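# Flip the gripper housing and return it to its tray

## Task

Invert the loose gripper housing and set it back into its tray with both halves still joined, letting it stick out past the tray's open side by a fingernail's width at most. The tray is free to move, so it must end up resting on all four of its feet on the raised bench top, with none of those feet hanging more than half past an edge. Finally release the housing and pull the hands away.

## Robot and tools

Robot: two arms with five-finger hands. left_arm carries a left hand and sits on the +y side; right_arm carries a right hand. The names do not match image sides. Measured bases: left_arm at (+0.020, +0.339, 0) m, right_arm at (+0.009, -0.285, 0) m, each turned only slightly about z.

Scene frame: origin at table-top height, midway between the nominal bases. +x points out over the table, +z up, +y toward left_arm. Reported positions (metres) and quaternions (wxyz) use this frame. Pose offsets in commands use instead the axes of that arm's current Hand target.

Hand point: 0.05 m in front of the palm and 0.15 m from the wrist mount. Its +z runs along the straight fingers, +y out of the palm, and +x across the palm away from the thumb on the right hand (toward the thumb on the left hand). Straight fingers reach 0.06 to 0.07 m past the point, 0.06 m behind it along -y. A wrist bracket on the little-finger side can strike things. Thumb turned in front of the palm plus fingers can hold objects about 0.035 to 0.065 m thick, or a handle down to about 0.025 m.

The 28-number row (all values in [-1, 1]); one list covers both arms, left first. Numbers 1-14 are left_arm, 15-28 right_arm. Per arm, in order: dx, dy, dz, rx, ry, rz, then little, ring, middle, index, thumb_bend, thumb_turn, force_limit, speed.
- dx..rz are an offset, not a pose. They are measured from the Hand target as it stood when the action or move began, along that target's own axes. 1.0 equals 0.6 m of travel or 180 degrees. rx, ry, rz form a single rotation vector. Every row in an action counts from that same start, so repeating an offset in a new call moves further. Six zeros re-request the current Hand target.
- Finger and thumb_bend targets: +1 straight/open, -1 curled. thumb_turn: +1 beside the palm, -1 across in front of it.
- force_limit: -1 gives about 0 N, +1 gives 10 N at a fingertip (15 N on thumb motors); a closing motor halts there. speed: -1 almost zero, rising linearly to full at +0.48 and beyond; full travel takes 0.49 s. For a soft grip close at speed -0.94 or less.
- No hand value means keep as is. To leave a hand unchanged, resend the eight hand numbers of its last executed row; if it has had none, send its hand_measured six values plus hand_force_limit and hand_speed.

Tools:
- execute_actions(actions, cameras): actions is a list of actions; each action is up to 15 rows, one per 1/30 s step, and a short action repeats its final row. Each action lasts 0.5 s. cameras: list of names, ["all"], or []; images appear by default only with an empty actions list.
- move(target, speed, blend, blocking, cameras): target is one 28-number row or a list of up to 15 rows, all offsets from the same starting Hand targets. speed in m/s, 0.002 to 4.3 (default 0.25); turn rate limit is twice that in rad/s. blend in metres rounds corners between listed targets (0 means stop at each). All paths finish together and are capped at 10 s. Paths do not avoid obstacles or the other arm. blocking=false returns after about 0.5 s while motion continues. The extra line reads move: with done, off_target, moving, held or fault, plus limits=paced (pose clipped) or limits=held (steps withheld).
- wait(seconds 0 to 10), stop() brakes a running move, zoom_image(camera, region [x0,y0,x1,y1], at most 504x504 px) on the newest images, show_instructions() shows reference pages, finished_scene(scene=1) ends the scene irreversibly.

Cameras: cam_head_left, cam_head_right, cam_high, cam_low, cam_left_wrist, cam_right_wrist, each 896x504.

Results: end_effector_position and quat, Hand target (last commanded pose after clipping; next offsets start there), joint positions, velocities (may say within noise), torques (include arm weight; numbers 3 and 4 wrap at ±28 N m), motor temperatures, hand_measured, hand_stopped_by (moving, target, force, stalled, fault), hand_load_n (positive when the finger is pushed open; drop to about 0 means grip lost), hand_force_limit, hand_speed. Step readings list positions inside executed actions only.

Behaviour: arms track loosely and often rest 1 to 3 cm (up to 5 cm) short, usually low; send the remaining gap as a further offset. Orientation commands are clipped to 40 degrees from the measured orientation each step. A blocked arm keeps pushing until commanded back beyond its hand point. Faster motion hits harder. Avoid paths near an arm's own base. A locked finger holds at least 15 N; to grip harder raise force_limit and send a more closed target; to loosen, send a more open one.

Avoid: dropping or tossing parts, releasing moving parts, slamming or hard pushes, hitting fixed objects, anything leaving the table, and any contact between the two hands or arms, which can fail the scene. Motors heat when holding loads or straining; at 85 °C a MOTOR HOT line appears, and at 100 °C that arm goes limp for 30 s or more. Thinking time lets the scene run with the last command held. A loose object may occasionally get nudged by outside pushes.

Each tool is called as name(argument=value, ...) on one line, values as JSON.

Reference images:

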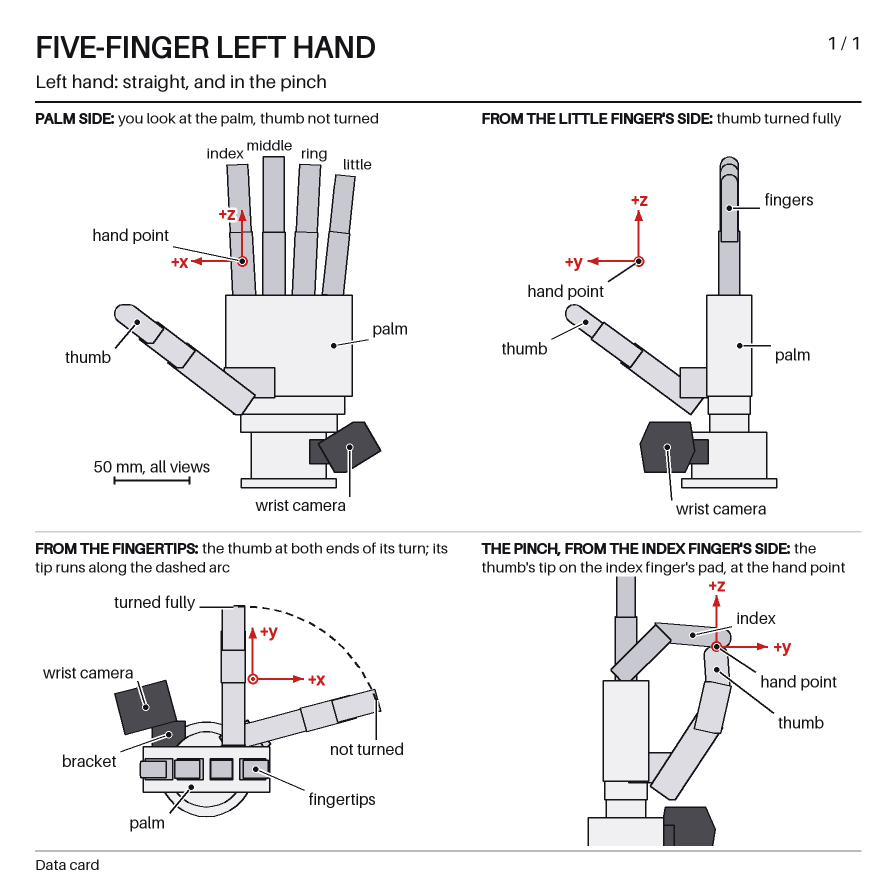

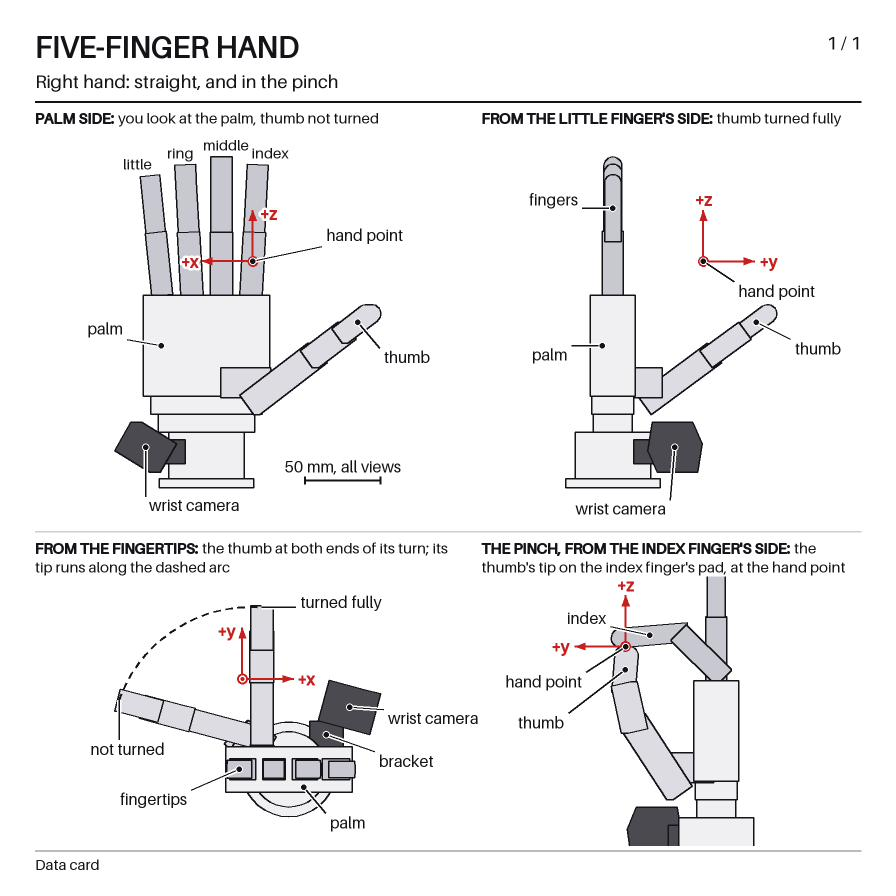

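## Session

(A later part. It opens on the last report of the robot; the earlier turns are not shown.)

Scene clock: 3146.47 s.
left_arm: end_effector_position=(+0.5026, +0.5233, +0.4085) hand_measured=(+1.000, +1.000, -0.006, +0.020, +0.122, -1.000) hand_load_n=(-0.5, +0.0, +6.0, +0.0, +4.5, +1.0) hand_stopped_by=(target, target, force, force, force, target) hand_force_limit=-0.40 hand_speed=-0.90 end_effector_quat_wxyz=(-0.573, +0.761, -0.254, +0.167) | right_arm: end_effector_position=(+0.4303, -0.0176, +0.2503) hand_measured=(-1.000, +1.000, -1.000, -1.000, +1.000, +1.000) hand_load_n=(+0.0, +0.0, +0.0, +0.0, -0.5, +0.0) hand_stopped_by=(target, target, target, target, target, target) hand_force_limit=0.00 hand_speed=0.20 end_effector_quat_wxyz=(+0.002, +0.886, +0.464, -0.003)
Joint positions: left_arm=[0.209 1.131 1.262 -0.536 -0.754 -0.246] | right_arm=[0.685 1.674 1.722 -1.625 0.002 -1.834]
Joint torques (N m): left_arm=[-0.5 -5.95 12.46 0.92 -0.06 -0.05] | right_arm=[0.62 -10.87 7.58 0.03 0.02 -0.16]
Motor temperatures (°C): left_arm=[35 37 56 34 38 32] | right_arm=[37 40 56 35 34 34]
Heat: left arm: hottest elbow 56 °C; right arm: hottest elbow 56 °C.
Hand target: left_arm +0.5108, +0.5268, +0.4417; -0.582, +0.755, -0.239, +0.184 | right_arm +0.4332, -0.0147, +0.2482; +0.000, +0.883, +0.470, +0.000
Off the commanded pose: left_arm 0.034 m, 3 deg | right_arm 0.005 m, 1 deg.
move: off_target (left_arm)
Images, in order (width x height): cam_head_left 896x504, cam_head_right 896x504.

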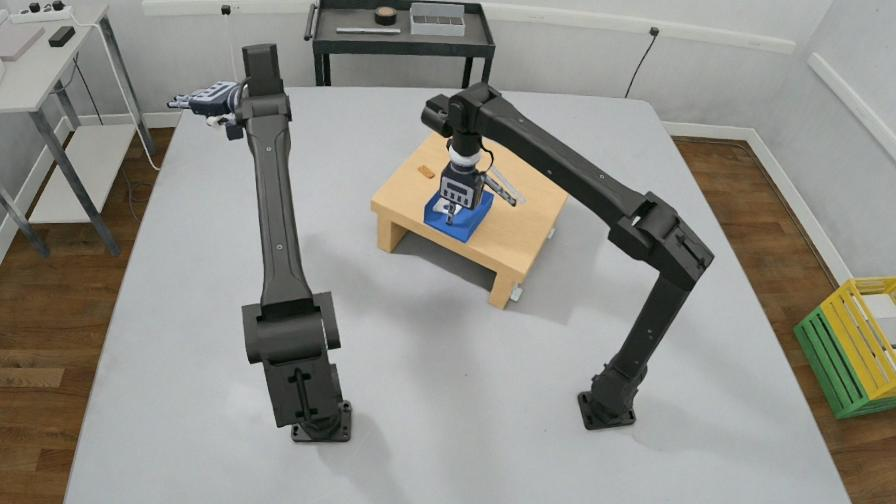

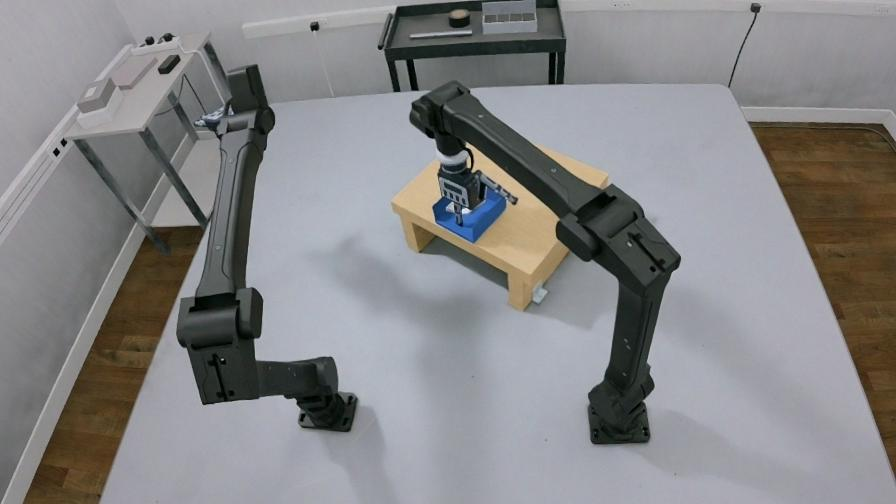

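move(target=[[0,0,0,0,0,0,1,1,-0.3,-0.3,-0.25,-1,-0.4,-0.9,0.0333,0,0,0,0,0,-1,1,-1,-1,1,1,0,0.2],[0,0,0,0,0,0,1,1,-0.3,-0.3,-0.25,-1,-0.4,-0.9,0.0333,0.0367,0,0,0,0,-1,1,-1,-1,1,1,0,0.2]], speed=[0.08,0.03], cameras=["cam_head_left","cam_head_right"])

zoom_image(camera="cam_head_left", region=[405, 145, 515, 255])

zoom_image(camera="cam_head_right", region=[415, 145, 525, 255])

Scene clock: 3181.80 s.
left_arm: end_effector_position=(+0.5026, +0.5233, +0.4085) hand_measured=(+1.000, +1.000, -0.006, +0.020, +0.122, -1.000) hand_load_n=(+0.0, -0.5, +6.5, +0.0, +4.0, +1.0) hand_stopped_by=(target, target, force, force, force, target) hand_force_limit=-0.40 hand_speed=-0.90 end_effector_quat_wxyz=(-0.573, +0.761, -0.254, +0.167) | right_arm: end_effector_position=(+0.4439, -0.0131, +0.2486) hand_measured=(-1.000, +1.000, -1.000, -1.000, +1.000, +1.000) hand_load_n=(+0.0, +0.0, +0.0, +0.0, +0.0, +0.0) hand_stopped_by=(target, target, target, target, target, target) hand_force_limit=0.00 hand_speed=0.20 end_effector_quat_wxyz=(-0.002, +0.882, +0.471, -0.008)
Joint positions: left_arm=[0.209 1.131 1.262 -0.536 -0.754 -0.246] | right_arm=[0.673 1.714 1.77 -1.641 -0.007 -1.865]
Joint torques (N m): left_arm=[-0.5 -5.89 12.48 0.92 -0.05 -0.04] | right_arm=[-0.85 -10.29 10.85 -0.13 0.34 -0.11]
Motor temperatures (°C): left_arm=[35 37 57 34 38 32] | right_arm=[37 41 54 35 34 34]
Heat: left arm: hottest elbow 57 °C; right arm: hottest elbow 54 °C.
Hand target: left_arm +0.5108, +0.5268, +0.4417; -0.582, +0.755, -0.239, +0.184 | right_arm +0.4626, -0.0105, +0.2480; +0.000, +0.883, +0.470, +0.000
Off the commanded pose: left_arm 0.034 m, 3 deg | right_arm 0.019 m, 1 deg.
move: off_target (left_arm, right_arm)
Images, in order (width x height): cam_head_left 896x504, cam_head_right 896x504.

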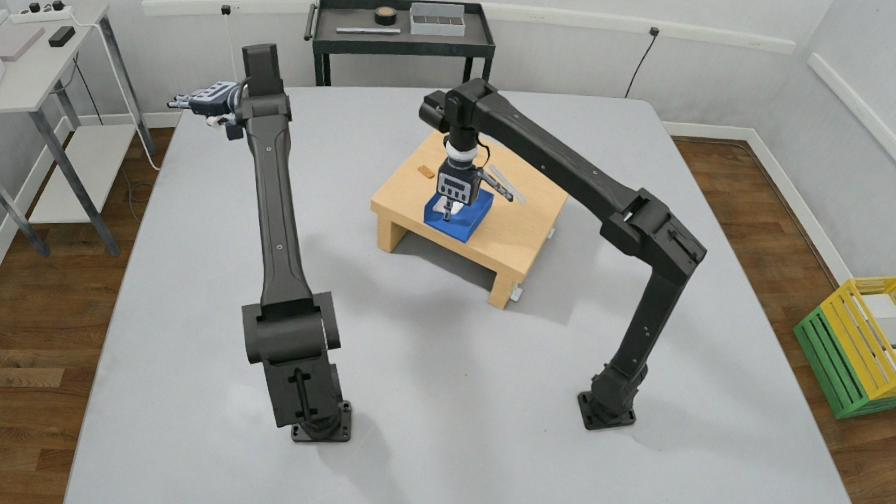

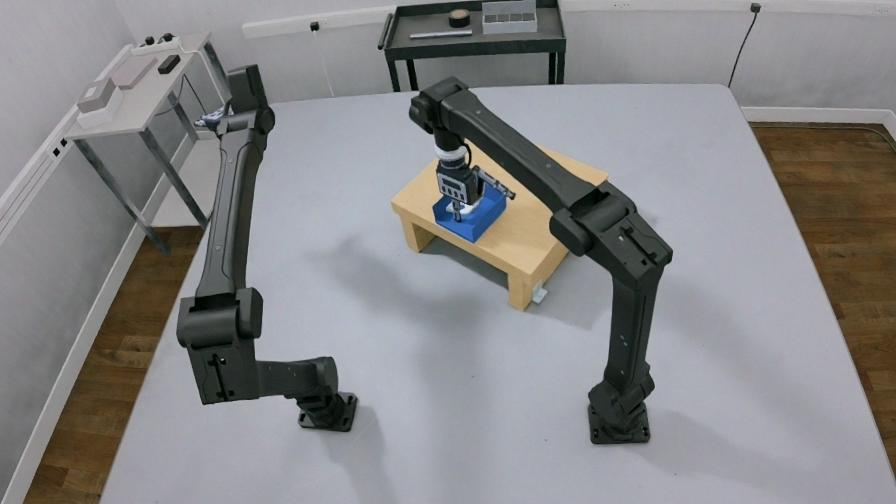

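Scaled by 4.582 from the camera's 896x504 image, which has a finer 1280x720 frame.

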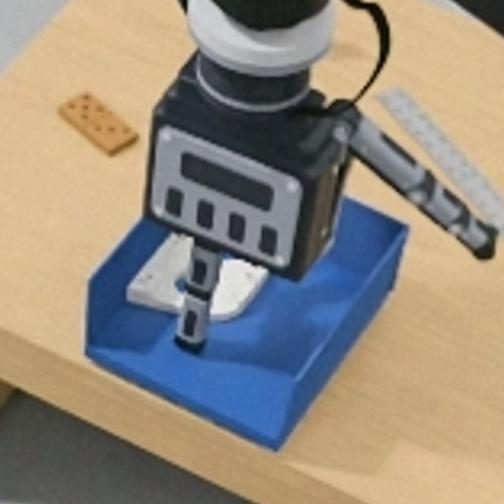

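Scaled by 4.582 from the camera's 896x504 image, which has a finer 1280x720 frame.

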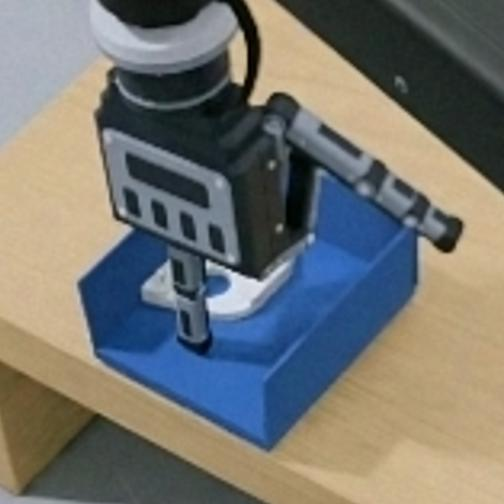

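move(target=[0,0,0,0,0,0,1,1,-0.3,-0.3,-0.25,-1,-0.4,-0.9,0.012,0.02,0,0,0,0,-1,1,-1,-1,1,1,0,0.2], speed=0.03, cameras=["cam_head_left","cam_head_right"])

zoom_image(camera="cam_head_left", region=[405, 145, 515, 255])

zoom_image(camera="cam_head_right", region=[415, 145, 525, 255])

Scene clock: 3200.53 s.
left_arm: end_effector_position=(+0.5026, +0.5233, +0.4085) hand_measured=(+1.000, +1.000, -0.006, +0.020, +0.122, -1.000) hand_load_n=(+0.0, +0.0, +6.5, +0.0, +4.5, +1.5) hand_stopped_by=(target, target, force, force, force, target) hand_force_limit=-0.40 hand_speed=-0.90 end_effector_quat_wxyz=(-0.573, +0.761, -0.254, +0.167) | right_arm: end_effector_position=(+0.4585, -0.0129, +0.2486) hand_measured=(-1.000, +1.000, -1.000, -1.000, +1.000, +1.000) hand_load_n=(+0.0, +0.5, +0.0, +0.0, +0.0, +0.0) hand_stopped_by=(target, target, target, target, target, target) hand_force_limit=0.00 hand_speed=0.20 end_effector_quat_wxyz=(-0.002, +0.882, +0.471, -0.006)
Joint positions: left_arm=[0.209 1.131 1.262 -0.536 -0.754 -0.246] | right_arm=[0.655 1.744 1.81 -1.649 -0.007 -1.882]
Joint torques (N m): left_arm=[-0.5 -5.95 12.48 0.91 -0.06 -0.04] | right_arm=[-0.79 -10.64 10.92 -0.25 0.34 -0.15]
Motor temperatures (°C): left_arm=[35 37 57 34 38 32] | right_arm=[37 40 55 35 34 34]
Heat: left arm: hottest elbow 57 °C; right arm: hottest elbow 55 °C.
Hand target: left_arm +0.5108, +0.5268, +0.4417; -0.582, +0.755, -0.239, +0.184 | right_arm +0.4765, -0.0112, +0.2480; +0.000, +0.883, +0.470, +0.000
Off the commanded pose: left_arm 0.034 m, 3 deg | right_arm 0.018 m, 1 deg.
move: off_target (left_arm, right_arm)
Images, in order (width x height): cam_head_left 896x504, cam_head_right 896x504.

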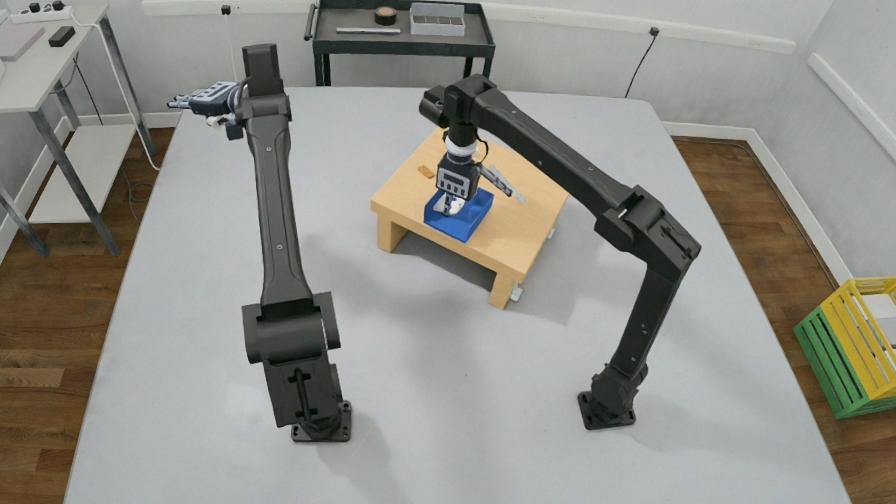

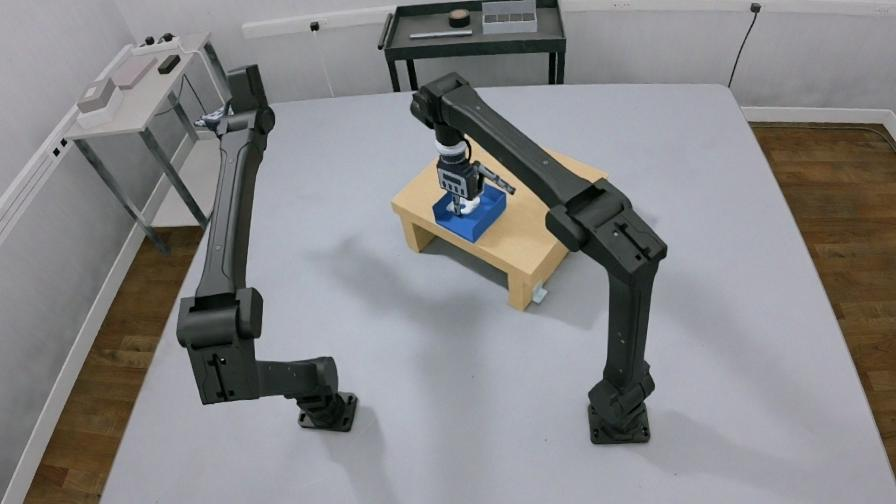

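Scaled by 4.582 from the camera's 896x504 image, which has a finer 1280x720 frame.

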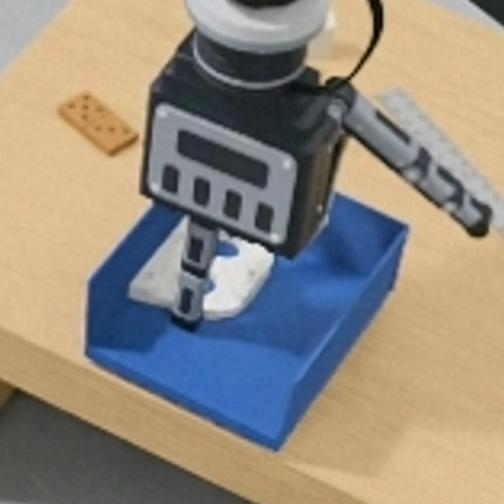

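Scaled by 4.582 from the camera's 896x504 image, which has a finer 1280x720 frame.

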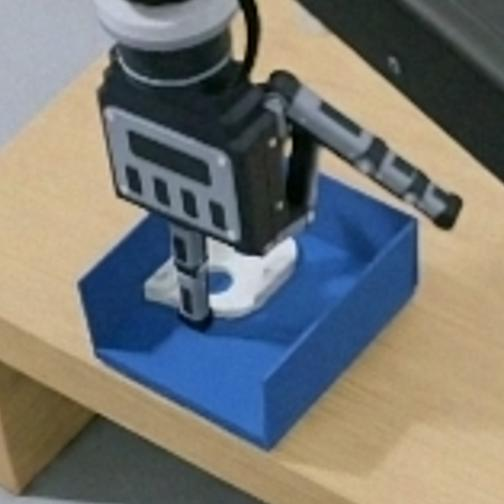

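move(target=[0,0,0,0,0,0,1,1,-0.3,-0.3,-0.25,-1,-0.4,-0.9,0.0,0.025,0,0,0,0,-1,1,-1,-1,1,1,0,0.2], speed=0.03, cameras=["cam_head_left","cam_head_right","cam_right_wrist"])

zoom_image(camera="cam_head_left", region=[405, 145, 515, 255])

zoom_image(camera="cam_head_right", region=[415, 145, 525, 255])

Scene clock: 3213.97 s.
left_arm: end_effector_position=(+0.5026, +0.5233, +0.4085) hand_measured=(+1.000, +1.000, -0.006, +0.020, +0.122, -1.000) hand_load_n=(+0.0, +0.0, +6.5, +0.0, +4.5, +1.0) hand_stopped_by=(target, target, force, force, force, target) hand_force_limit=-0.40 hand_speed=-0.90 end_effector_quat_wxyz=(-0.573, +0.761, -0.254, +0.167) | right_arm: end_effector_position=(+0.4629, -0.0137, +0.2479) hand_measured=(-1.000, +1.000, -1.000, -1.000, +1.000, +1.000) hand_load_n=(+0.0, +0.5, +0.0, +0.0, +0.0, +0.0) hand_stopped_by=(target, target, target, target, target, target) hand_force_limit=0.00 hand_speed=0.20 end_effector_quat_wxyz=(-0.008, +0.877, +0.480, -0.011)
Joint positions: left_arm=[0.209 1.131 1.262 -0.536 -0.754 -0.246] | right_arm=[0.645 1.755 1.825 -1.66 -0.02 -1.911]
Joint torques (N m): left_arm=[-0.5 -5.89 12.49 0.94 -0.05 -0.04] | right_arm=[-2.14 -10.58 11.18 -0.05 0.79 -0.05]
Motor temperatures (°C): left_arm=[35 37 58 34 38 32] | right_arm=[37 40 55 35 34 34]
Heat: left arm: hottest elbow 58 °C; right arm: hottest elbow 55 °C.
Hand target: left_arm +0.5108, +0.5268, +0.4417; -0.582, +0.755, -0.239, +0.184 | right_arm +0.4889, -0.0196, +0.2480; +0.000, +0.883, +0.469, +0.000
Off the commanded pose: left_arm 0.034 m, 3 deg | right_arm 0.027 m, 2 deg.
move: off_target (left_arm, right_arm)
camera_calibration:
cam_right_wrist: T_world_to_cam=[[0.969272, -0.244138, -0.0301346, -0.448954], [-0.196152, -0.840997, 0.504231, -0.041439], [-0.148445, -0.482826, -0.863043, 0.390466], [0, 0, 0, 1]] pos_world=[0.484993, 0.0440704, 0.344355]
Images, in order (width x height): cam_head_left 896x504, cam_head_right 896x504, cam_right_wrist 896x504.

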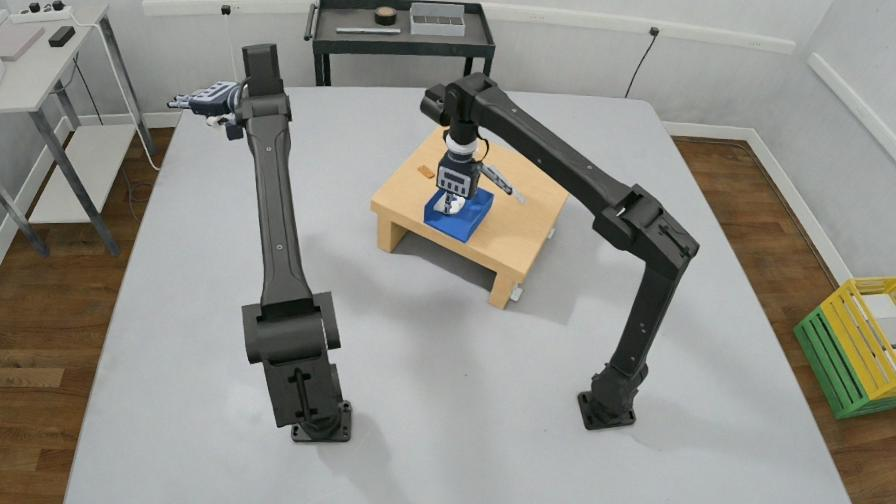

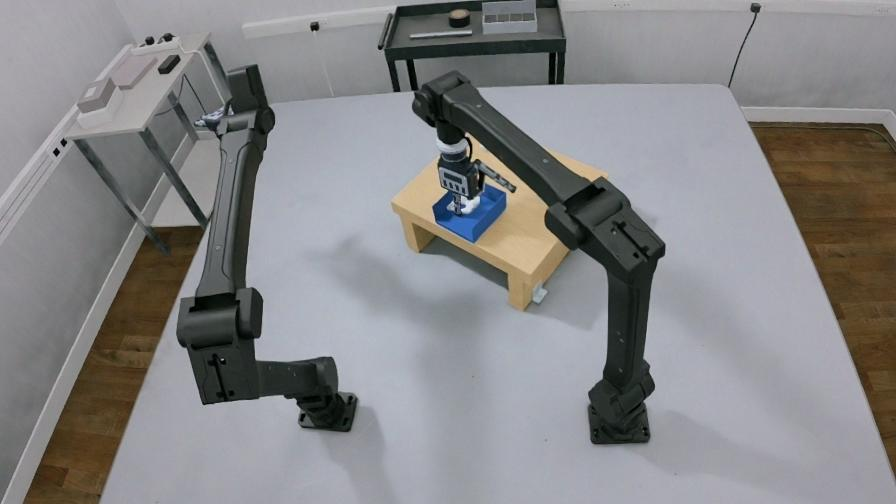

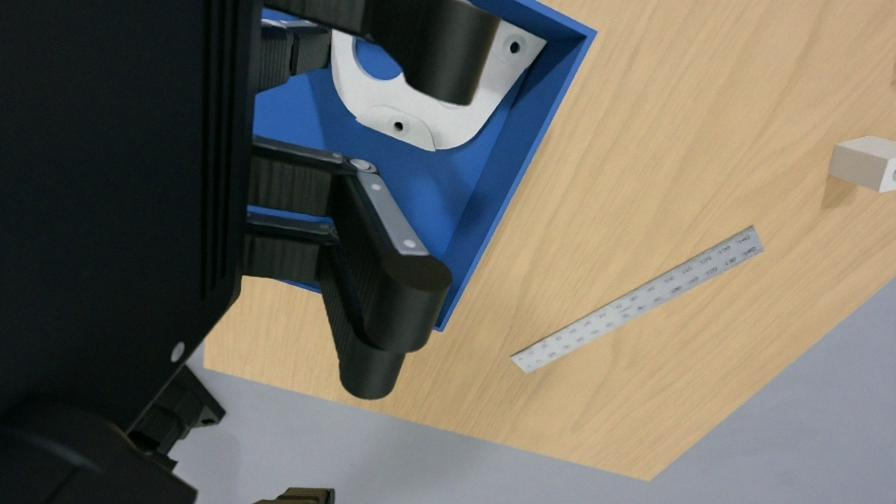

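Scaled by 4.582 from the camera's 896x504 image, which has a finer 1280x720 frame.

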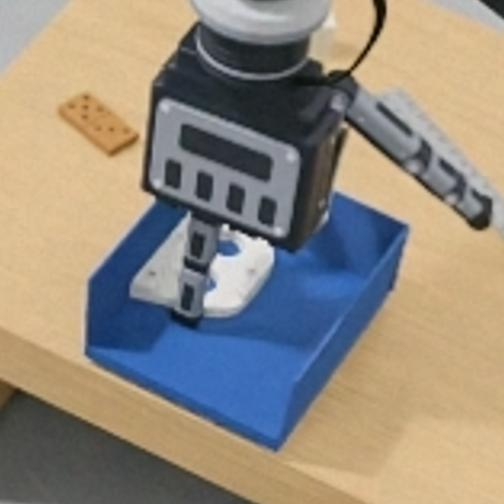

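Scaled by 4.582 from the camera's 896x504 image, which has a finer 1280x720 frame.

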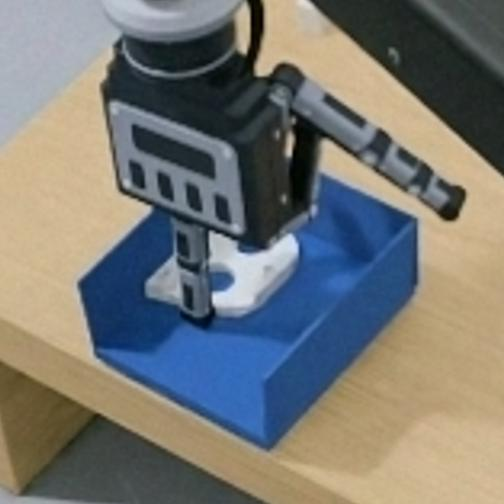

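move(target=[[0,0,0,0,0,0,1,1,-0.3,-0.3,-0.25,-1,-0.4,-0.9,0.0,-0.0617,0,0,0,0,-1,1,-1,-1,1,1,0,0.2],[0,0,0,0,0,0,1,1,-0.3,-0.3,-0.25,-1,-0.4,-0.9,0.0,-0.0617,-0.1,0,0,0,-1,1,-1,-1,1,1,0,0.2],[0,0,0,0,0,0,1,1,-0.3,-0.3,-0.25,-1,-0.4,-0.9,0.0007,-0.0201,-0.1,0,0,0,-1,1,-1,-1,1,1,0,0.2],[0,0,0,0,0,0,1,1,-0.3,-0.3,-0.25,-1,-0.4,-0.9,0.0007,-0.0201,-0.07,0,0,0,-1,1,-1,-1,1,1,0,0.2]], speed=0.1, blend=[0.005,0.01,0.01,0], cameras=["cam_head_left","cam_head_right","cam_right_wrist"])

zoom_image(camera="cam_head_left", region=[415, 165, 505, 245])

zoom_image(camera="cam_head_right", region=[425, 165, 515, 245])

Scene clock: 3278.73 s.
left_arm: end_effector_position=(+0.5026, +0.5233, +0.4085) hand_measured=(+1.000, +1.000, -0.006, +0.020, +0.122, -1.000) hand_load_n=(+0.0, +0.0, +6.5, +0.0, +4.5, +1.0) hand_stopped_by=(target, target, force, force, force, target) hand_force_limit=-0.40 hand_speed=-0.90 end_effector_quat_wxyz=(-0.573, +0.761, -0.254, +0.167) | right_arm: end_effector_position=(+0.4715, -0.0175, +0.2828) hand_measured=(-1.000, +1.000, -1.000, -1.000, +1.000, +1.000) hand_load_n=(+0.0, +0.0, +0.0, +0.0, +0.0, +0.0) hand_stopped_by=(target, target, target, target, target, target) hand_force_limit=0.00 hand_speed=0.20 end_effector_quat_wxyz=(+0.002, +0.885, +0.466, +0.019)
Joint positions: left_arm=[0.209 1.131 1.262 -0.536 -0.754 -0.246] | right_arm=[0.639 1.74 1.894 -1.687 0.01 -1.885]
Joint torques (N m): left_arm=[-0.44 -5.89 12.46 0.92 -0.06 -0.05] | right_arm=[0.44 -11.87 10.61 -0.55 0.02 -0.17]
Motor temperatures (°C): left_arm=[35 37 58 34 38 32] | right_arm=[37 41 59 35 35 34]
Heat: left arm: hottest elbow 58 °C; right arm: hottest elbow 59 °C.
Hand target: left_arm +0.5108, +0.5268, +0.4417; -0.582, +0.755, -0.239, +0.184 | right_arm +0.4791, -0.0125, +0.2901; +0.000, +0.883, +0.470, +0.000
Off the commanded pose: left_arm 0.034 m, 3 deg | right_arm 0.012 m, 2 deg.
joint sent to its limit (right arm) — joint 4 (wrist pitch), lower limit. The joint targets are off in orientation, not in position.
move: off_target (left_arm, right_arm); blend cut to 0.009 m at target 3
camera_calibration:
cam_right_wrist: T_world_to_cam=[[0.961189, -0.274552, 0.0271571, -0.470069], [-0.253382, -0.839536, 0.480601, -0.0269505], [-0.10915, -0.468829, -0.876519, 0.405624], [0, 0, 0, 1]] pos_world=[0.489271, 0.0384842, 0.381256]
Images, in order (width x height): cam_head_left 896x504, cam_head_right 896x504, cam_right_wrist 896x504.

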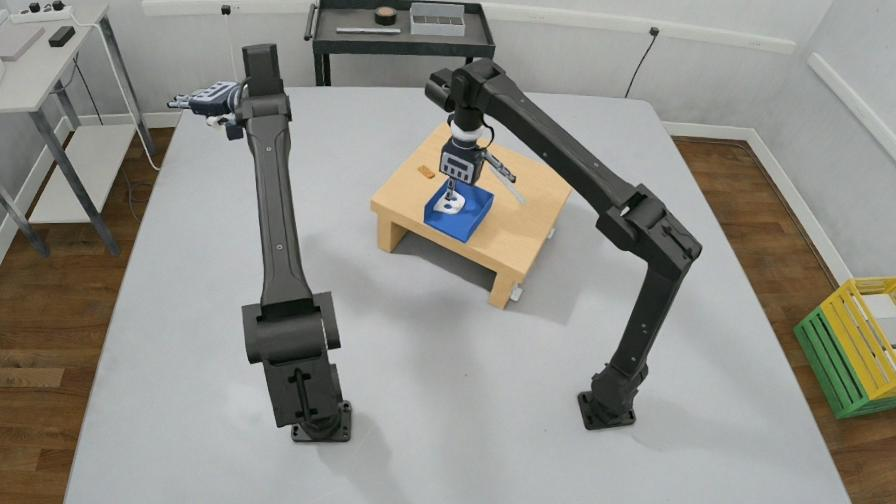

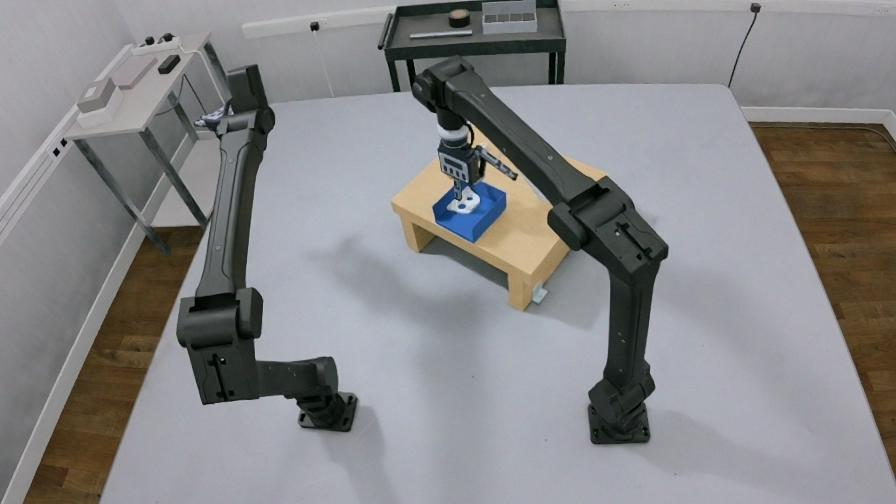

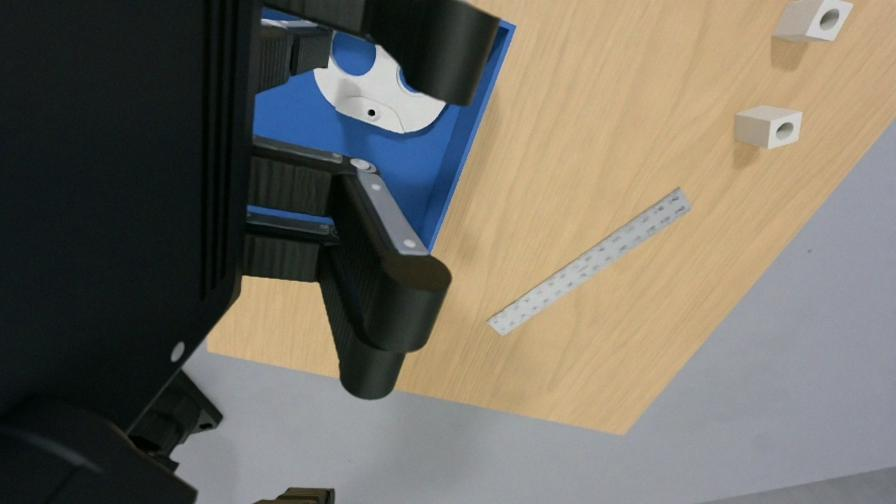

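Scaled by 5.600 from the camera's 896x504 image, which has a finer 1280x720 frame.

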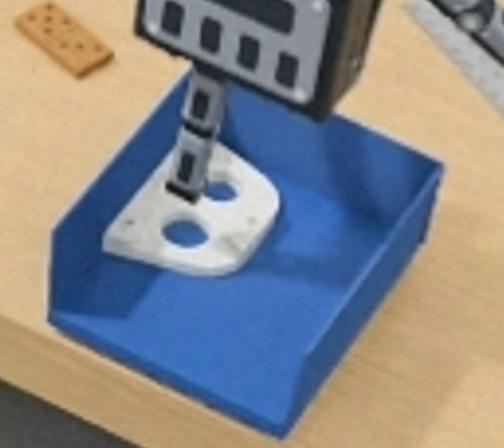

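Scaled by 5.600 from the camera's 896x504 image, which has a finer 1280x720 frame.

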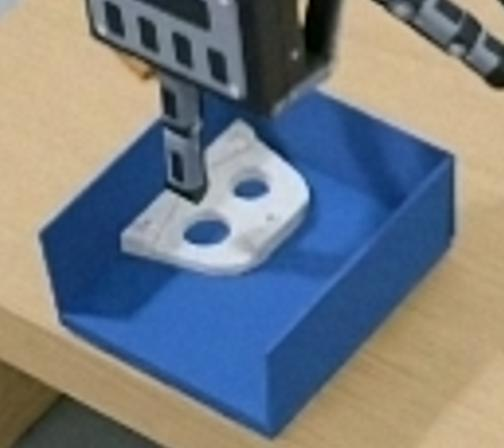

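move(target=[0,0,0,0,0,0,1,1,-0.3,-0.3,-0.25,-1,-0.4,-0.9,0,0.0067,0.033,0,0,0,-1,1,-1,-1,1,1,0,0.2], speed=0.05, cameras=["cam_head_left","cam_head_right"])

zoom_image(camera="cam_head_left", region=[415, 165, 505, 245])

zoom_image(camera="cam_head_right", region=[425, 165, 515, 245])

Scene clock: 3303.90 s.
left_arm: end_effector_position=(+0.5026, +0.5233, +0.4085) hand_measured=(+1.000, +1.000, -0.006, +0.020, +0.122, -1.000) hand_load_n=(+0.0, +0.0, +6.0, +0.0, +4.0, +1.0) hand_stopped_by=(target, target, force, force, force, target) hand_force_limit=-0.40 hand_speed=-0.90 end_effector_quat_wxyz=(-0.573, +0.761, -0.254, +0.167) | right_arm: end_effector_position=(+0.4755, -0.0147, +0.2663) hand_measured=(-1.000, +1.000, -1.000, -1.000, +1.000, +1.000) hand_load_n=(+0.0, +0.0, +0.0, +0.0, +0.0, +0.0) hand_stopped_by=(target, target, target, target, target, target) hand_force_limit=0.00 hand_speed=0.20 end_effector_quat_wxyz=(+0.001, +0.884, +0.468, +0.003)
Joint positions: left_arm=[0.209 1.131 1.262 -0.536 -0.754 -0.246] | right_arm=[0.637 1.772 1.894 -1.687 0.004 -1.892]
Joint torques (N m): left_arm=[-0.5 -5.89 12.48 0.9 -0.05 -0.04] | right_arm=[-0.15 -12.4 9.58 -0.61 0.02 -0.13]
Motor temperatures (°C): left_arm=[35 37 59 34 38 32] | right_arm=[37 41 57 35 34 34]
Heat: left arm: hottest elbow 59 °C; right arm: hottest elbow 57 °C.
Hand target: left_arm +0.5108, +0.5268, +0.4417; -0.582, +0.755, -0.239, +0.184 | right_arm +0.4825, -0.0147, +0.2703; +0.000, +0.883, +0.470, +0.000
Off the commanded pose: left_arm 0.034 m, 3 deg | right_arm 0.008 m, 0 deg.
joint sent to its limit (right arm) — joint 4 (wrist pitch), lower limit. The joint targets still meet the commanded pose.
move: off_target (left_arm)
Images, in order (width x height): cam_head_left 896x504, cam_head_right 896x504.

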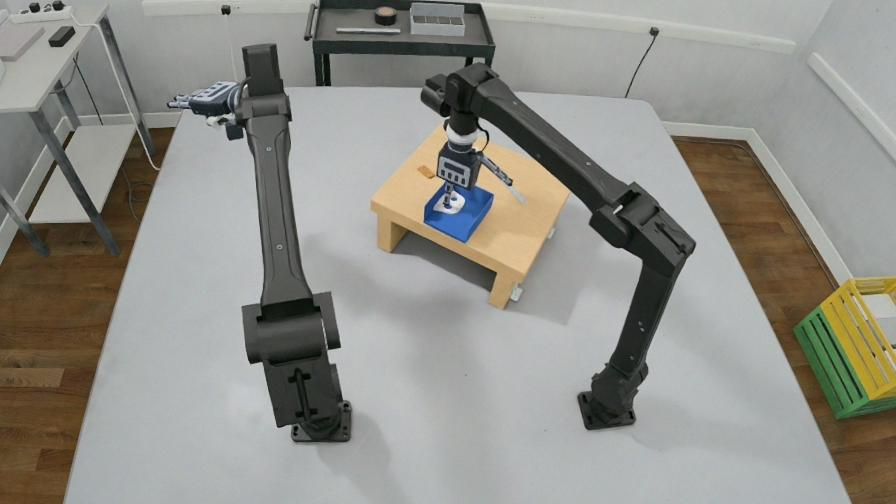

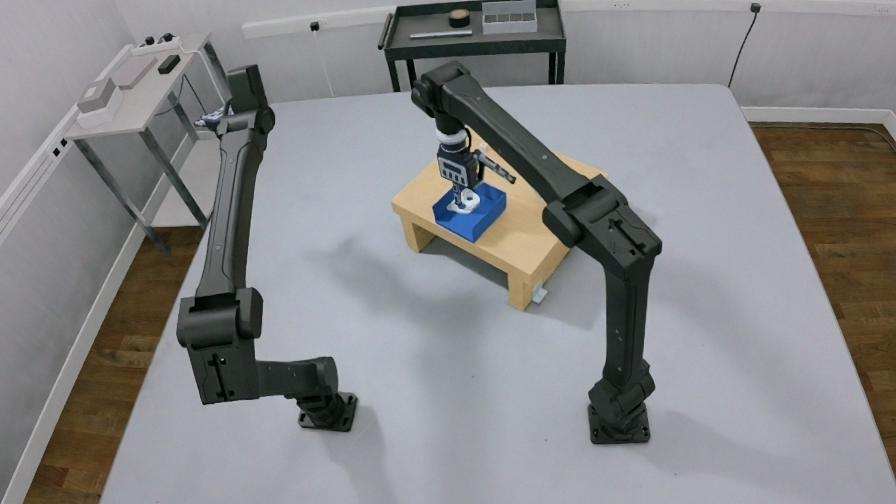

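Scaled by 5.600 from the camera's 896x504 image, which has a finer 1280x720 frame.

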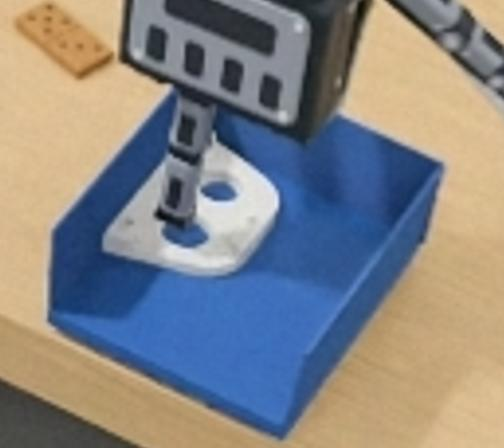

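Scaled by 5.600 from the camera's 896x504 image, which has a finer 1280x720 frame.

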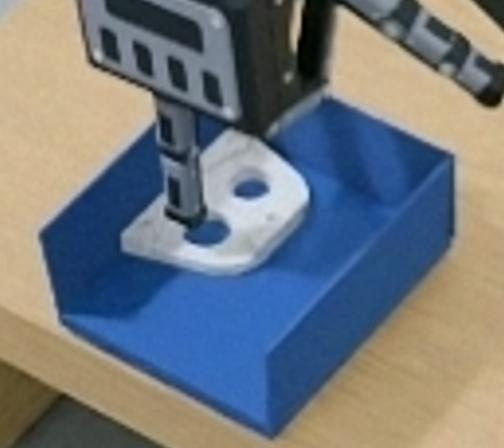

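move(target=[0,0,0,0,0,0,1,1,-0.3,-0.3,-0.25,-1,-0.4,-0.9,-0.0033,0.006,0.027,0,0,0,-1,1,-1,-1,1,1,0,0.2], speed=0.04, cameras=["cam_head_left","cam_head_right"])

zoom_image(camera="cam_head_left", region=[415, 165, 505, 245])

zoom_image(camera="cam_head_right", region=[425, 165, 515, 245])

Scene clock: 3318.67 s.
left_arm: end_effector_position=(+0.5026, +0.5233, +0.4085) hand_measured=(+1.000, +1.000, -0.006, +0.020, +0.122, -1.000) hand_load_n=(+0.0, +0.0, +6.5, +0.0, +4.5, +1.0) hand_stopped_by=(target, target, force, force, force, target) hand_force_limit=-0.40 hand_speed=-0.90 end_effector_quat_wxyz=(-0.573, +0.761, -0.254, +0.167) | right_arm: end_effector_position=(+0.4784, -0.0177, +0.2626) hand_measured=(-1.000, +1.000, -1.000, -1.000, +1.000, +1.000) hand_load_n=(+0.5, +0.0, +0.0, +0.0, -0.5, +0.0) hand_stopped_by=(target, target, target, target, target, target) hand_force_limit=0.00 hand_speed=0.20 end_effector_quat_wxyz=(+0.001, +0.884, +0.467, +0.003)
Joint positions: left_arm=[0.209 1.131 1.262 -0.536 -0.754 -0.246] | right_arm=[0.629 1.773 1.885 -1.677 0.002 -1.899]
Joint torques (N m): left_arm=[-0.5 -5.95 12.48 0.91 -0.05 -0.05] | right_arm=[-0.09 -12.1 7.3 0.17 0.01 -0.15]
Motor temperatures (°C): left_arm=[35 37 59 34 38 32] | right_arm=[37 41 56 35 34 34]
Heat: left arm: hottest elbow 59 °C; right arm: hottest elbow 56 °C.
Hand target: left_arm +0.5108, +0.5268, +0.4417; -0.582, +0.755, -0.239, +0.184 | right_arm +0.4844, -0.0184, +0.2542; +0.000, +0.883, +0.470, +0.000
Off the commanded pose: left_arm 0.034 m, 3 deg | right_arm 0.010 m, 0 deg.
move: off_target (left_arm)
Images, in order (width x height): cam_head_left 896x504, cam_head_right 896x504.

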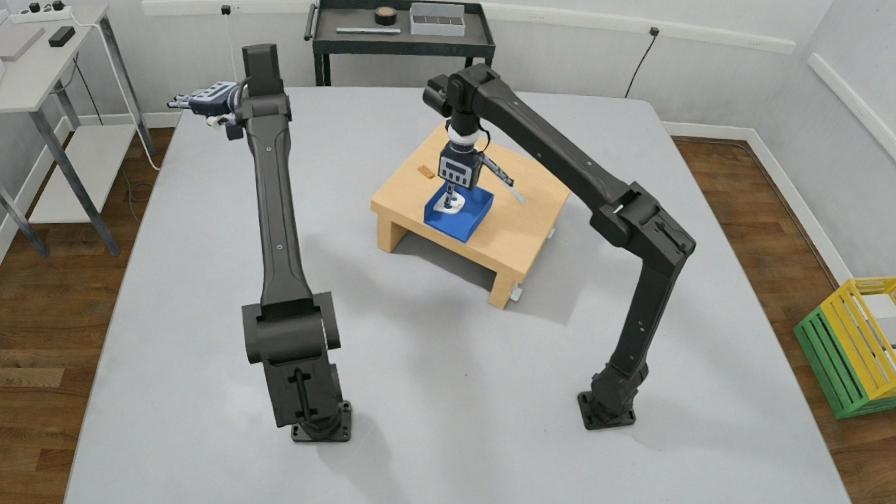

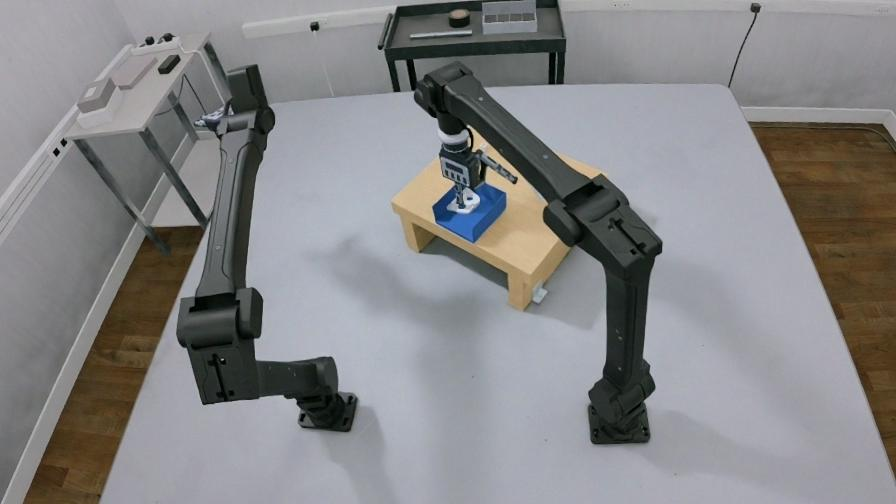

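Scaled by 5.600 from the camera's 896x504 image, which has a finer 1280x720 frame.

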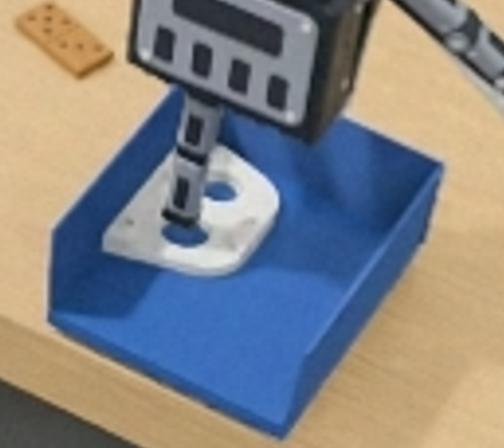

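Scaled by 5.600 from the camera's 896x504 image, which has a finer 1280x720 frame.

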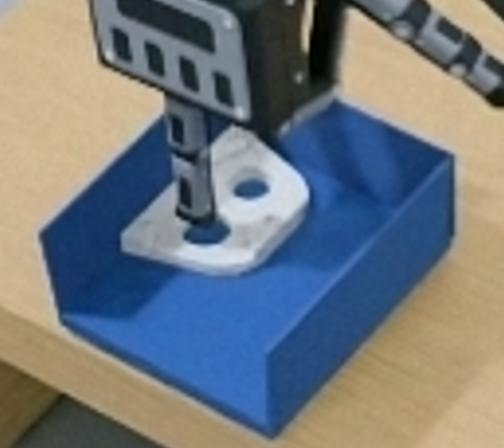

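move(target=[0,0,0,0,0,0,1,1,-0.3,-0.3,-0.25,-1,-0.4,-0.9,0,0,0.0217,0,0,0,-1,1,-1,-1,1,1,0,0.2], speed=0.04, cameras=["cam_head_left","cam_head_right"])

zoom_image(camera="cam_head_left", region=[415, 165, 505, 245])

zoom_image(camera="cam_head_right", region=[425, 165, 515, 245])

Scene clock: 3334.23 s.
left_arm: end_effector_position=(+0.5026, +0.5233, +0.4085) hand_measured=(+1.000, +1.000, -0.006, +0.020, +0.122, -1.000) hand_load_n=(+0.0, +0.0, +6.5, +0.0, +4.0, +1.0) hand_stopped_by=(target, target, force, force, force, target) hand_force_limit=-0.40 hand_speed=-0.90 end_effector_quat_wxyz=(-0.573, +0.761, -0.254, +0.167) | right_arm: end_effector_position=(+0.4790, -0.0175, +0.2496) hand_measured=(-1.000, +1.000, -1.000, -1.000, +1.000, +1.000) hand_load_n=(+0.0, +0.0, +0.0, +0.0, +0.0, +0.0) hand_stopped_by=(target, target, target, target, target, target) hand_force_limit=0.00 hand_speed=0.20 end_effector_quat_wxyz=(+0.001, +0.884, +0.467, +0.002)
Joint positions: left_arm=[0.209 1.131 1.262 -0.536 -0.754 -0.246] | right_arm=[0.628 1.773 1.85 -1.645 0.002 -1.9]
Joint torques (N m): left_arm=[-0.5 -6.07 12.51 0.91 -0.05 -0.04] | right_arm=[-0.09 -12.34 7.06 0.2 0.02 -0.15]
Motor temperatures (°C): left_arm=[35 37 59 34 38 32] | right_arm=[37 42 56 35 34 34]
Heat: left arm: hottest elbow 59 °C; right arm: hottest elbow 56 °C.
Hand target: left_arm +0.5108, +0.5268, +0.4417; -0.582, +0.755, -0.239, +0.184 | right_arm +0.4844, -0.0182, +0.2412; +0.000, +0.883, +0.470, +0.000
Off the commanded pose: left_arm 0.034 m, 3 deg | right_arm 0.010 m, 0 deg.
move: off_target (left_arm)
Images, in order (width x height): cam_head_left 896x504, cam_head_right 896x504.

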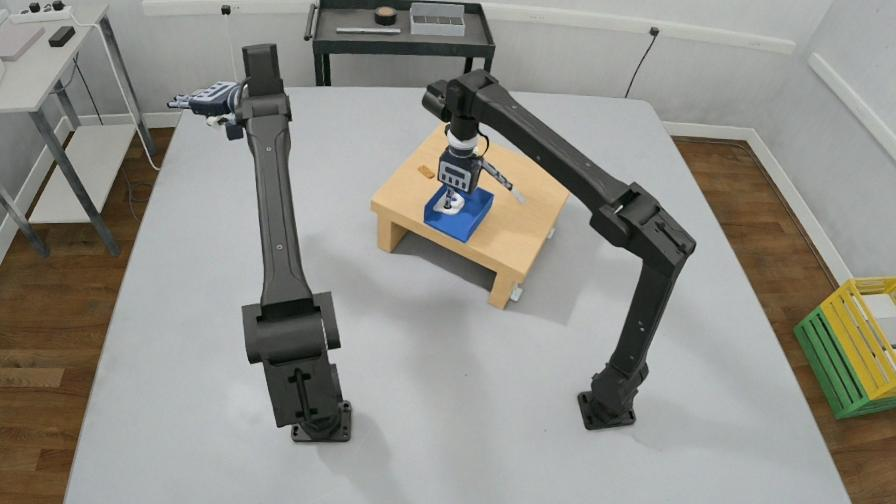

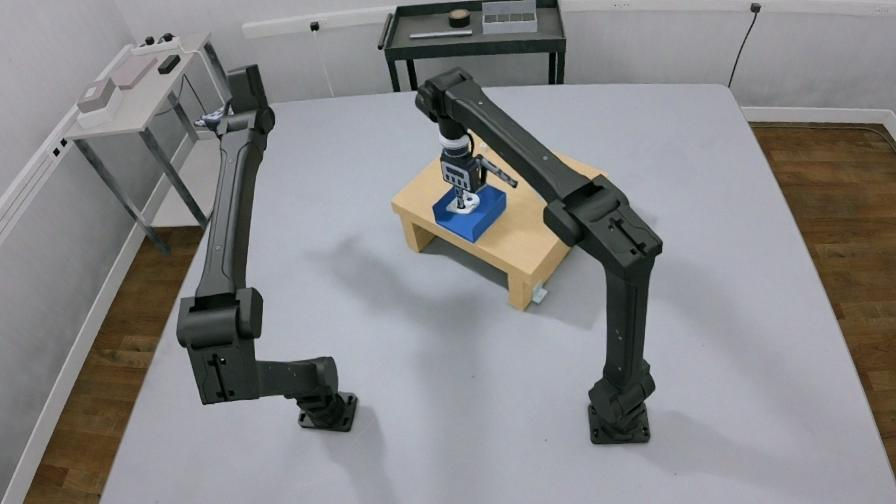

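Scaled by 5.600 from the camera's 896x504 image, which has a finer 1280x720 frame.

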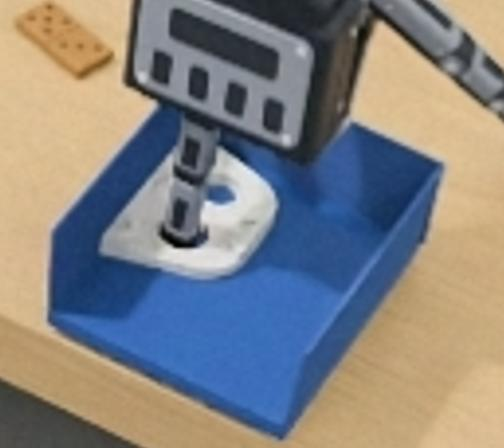

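Scaled by 5.600 from the camera's 896x504 image, which has a finer 1280x720 frame.

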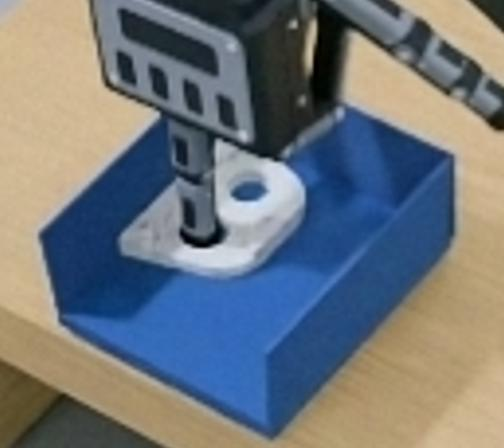

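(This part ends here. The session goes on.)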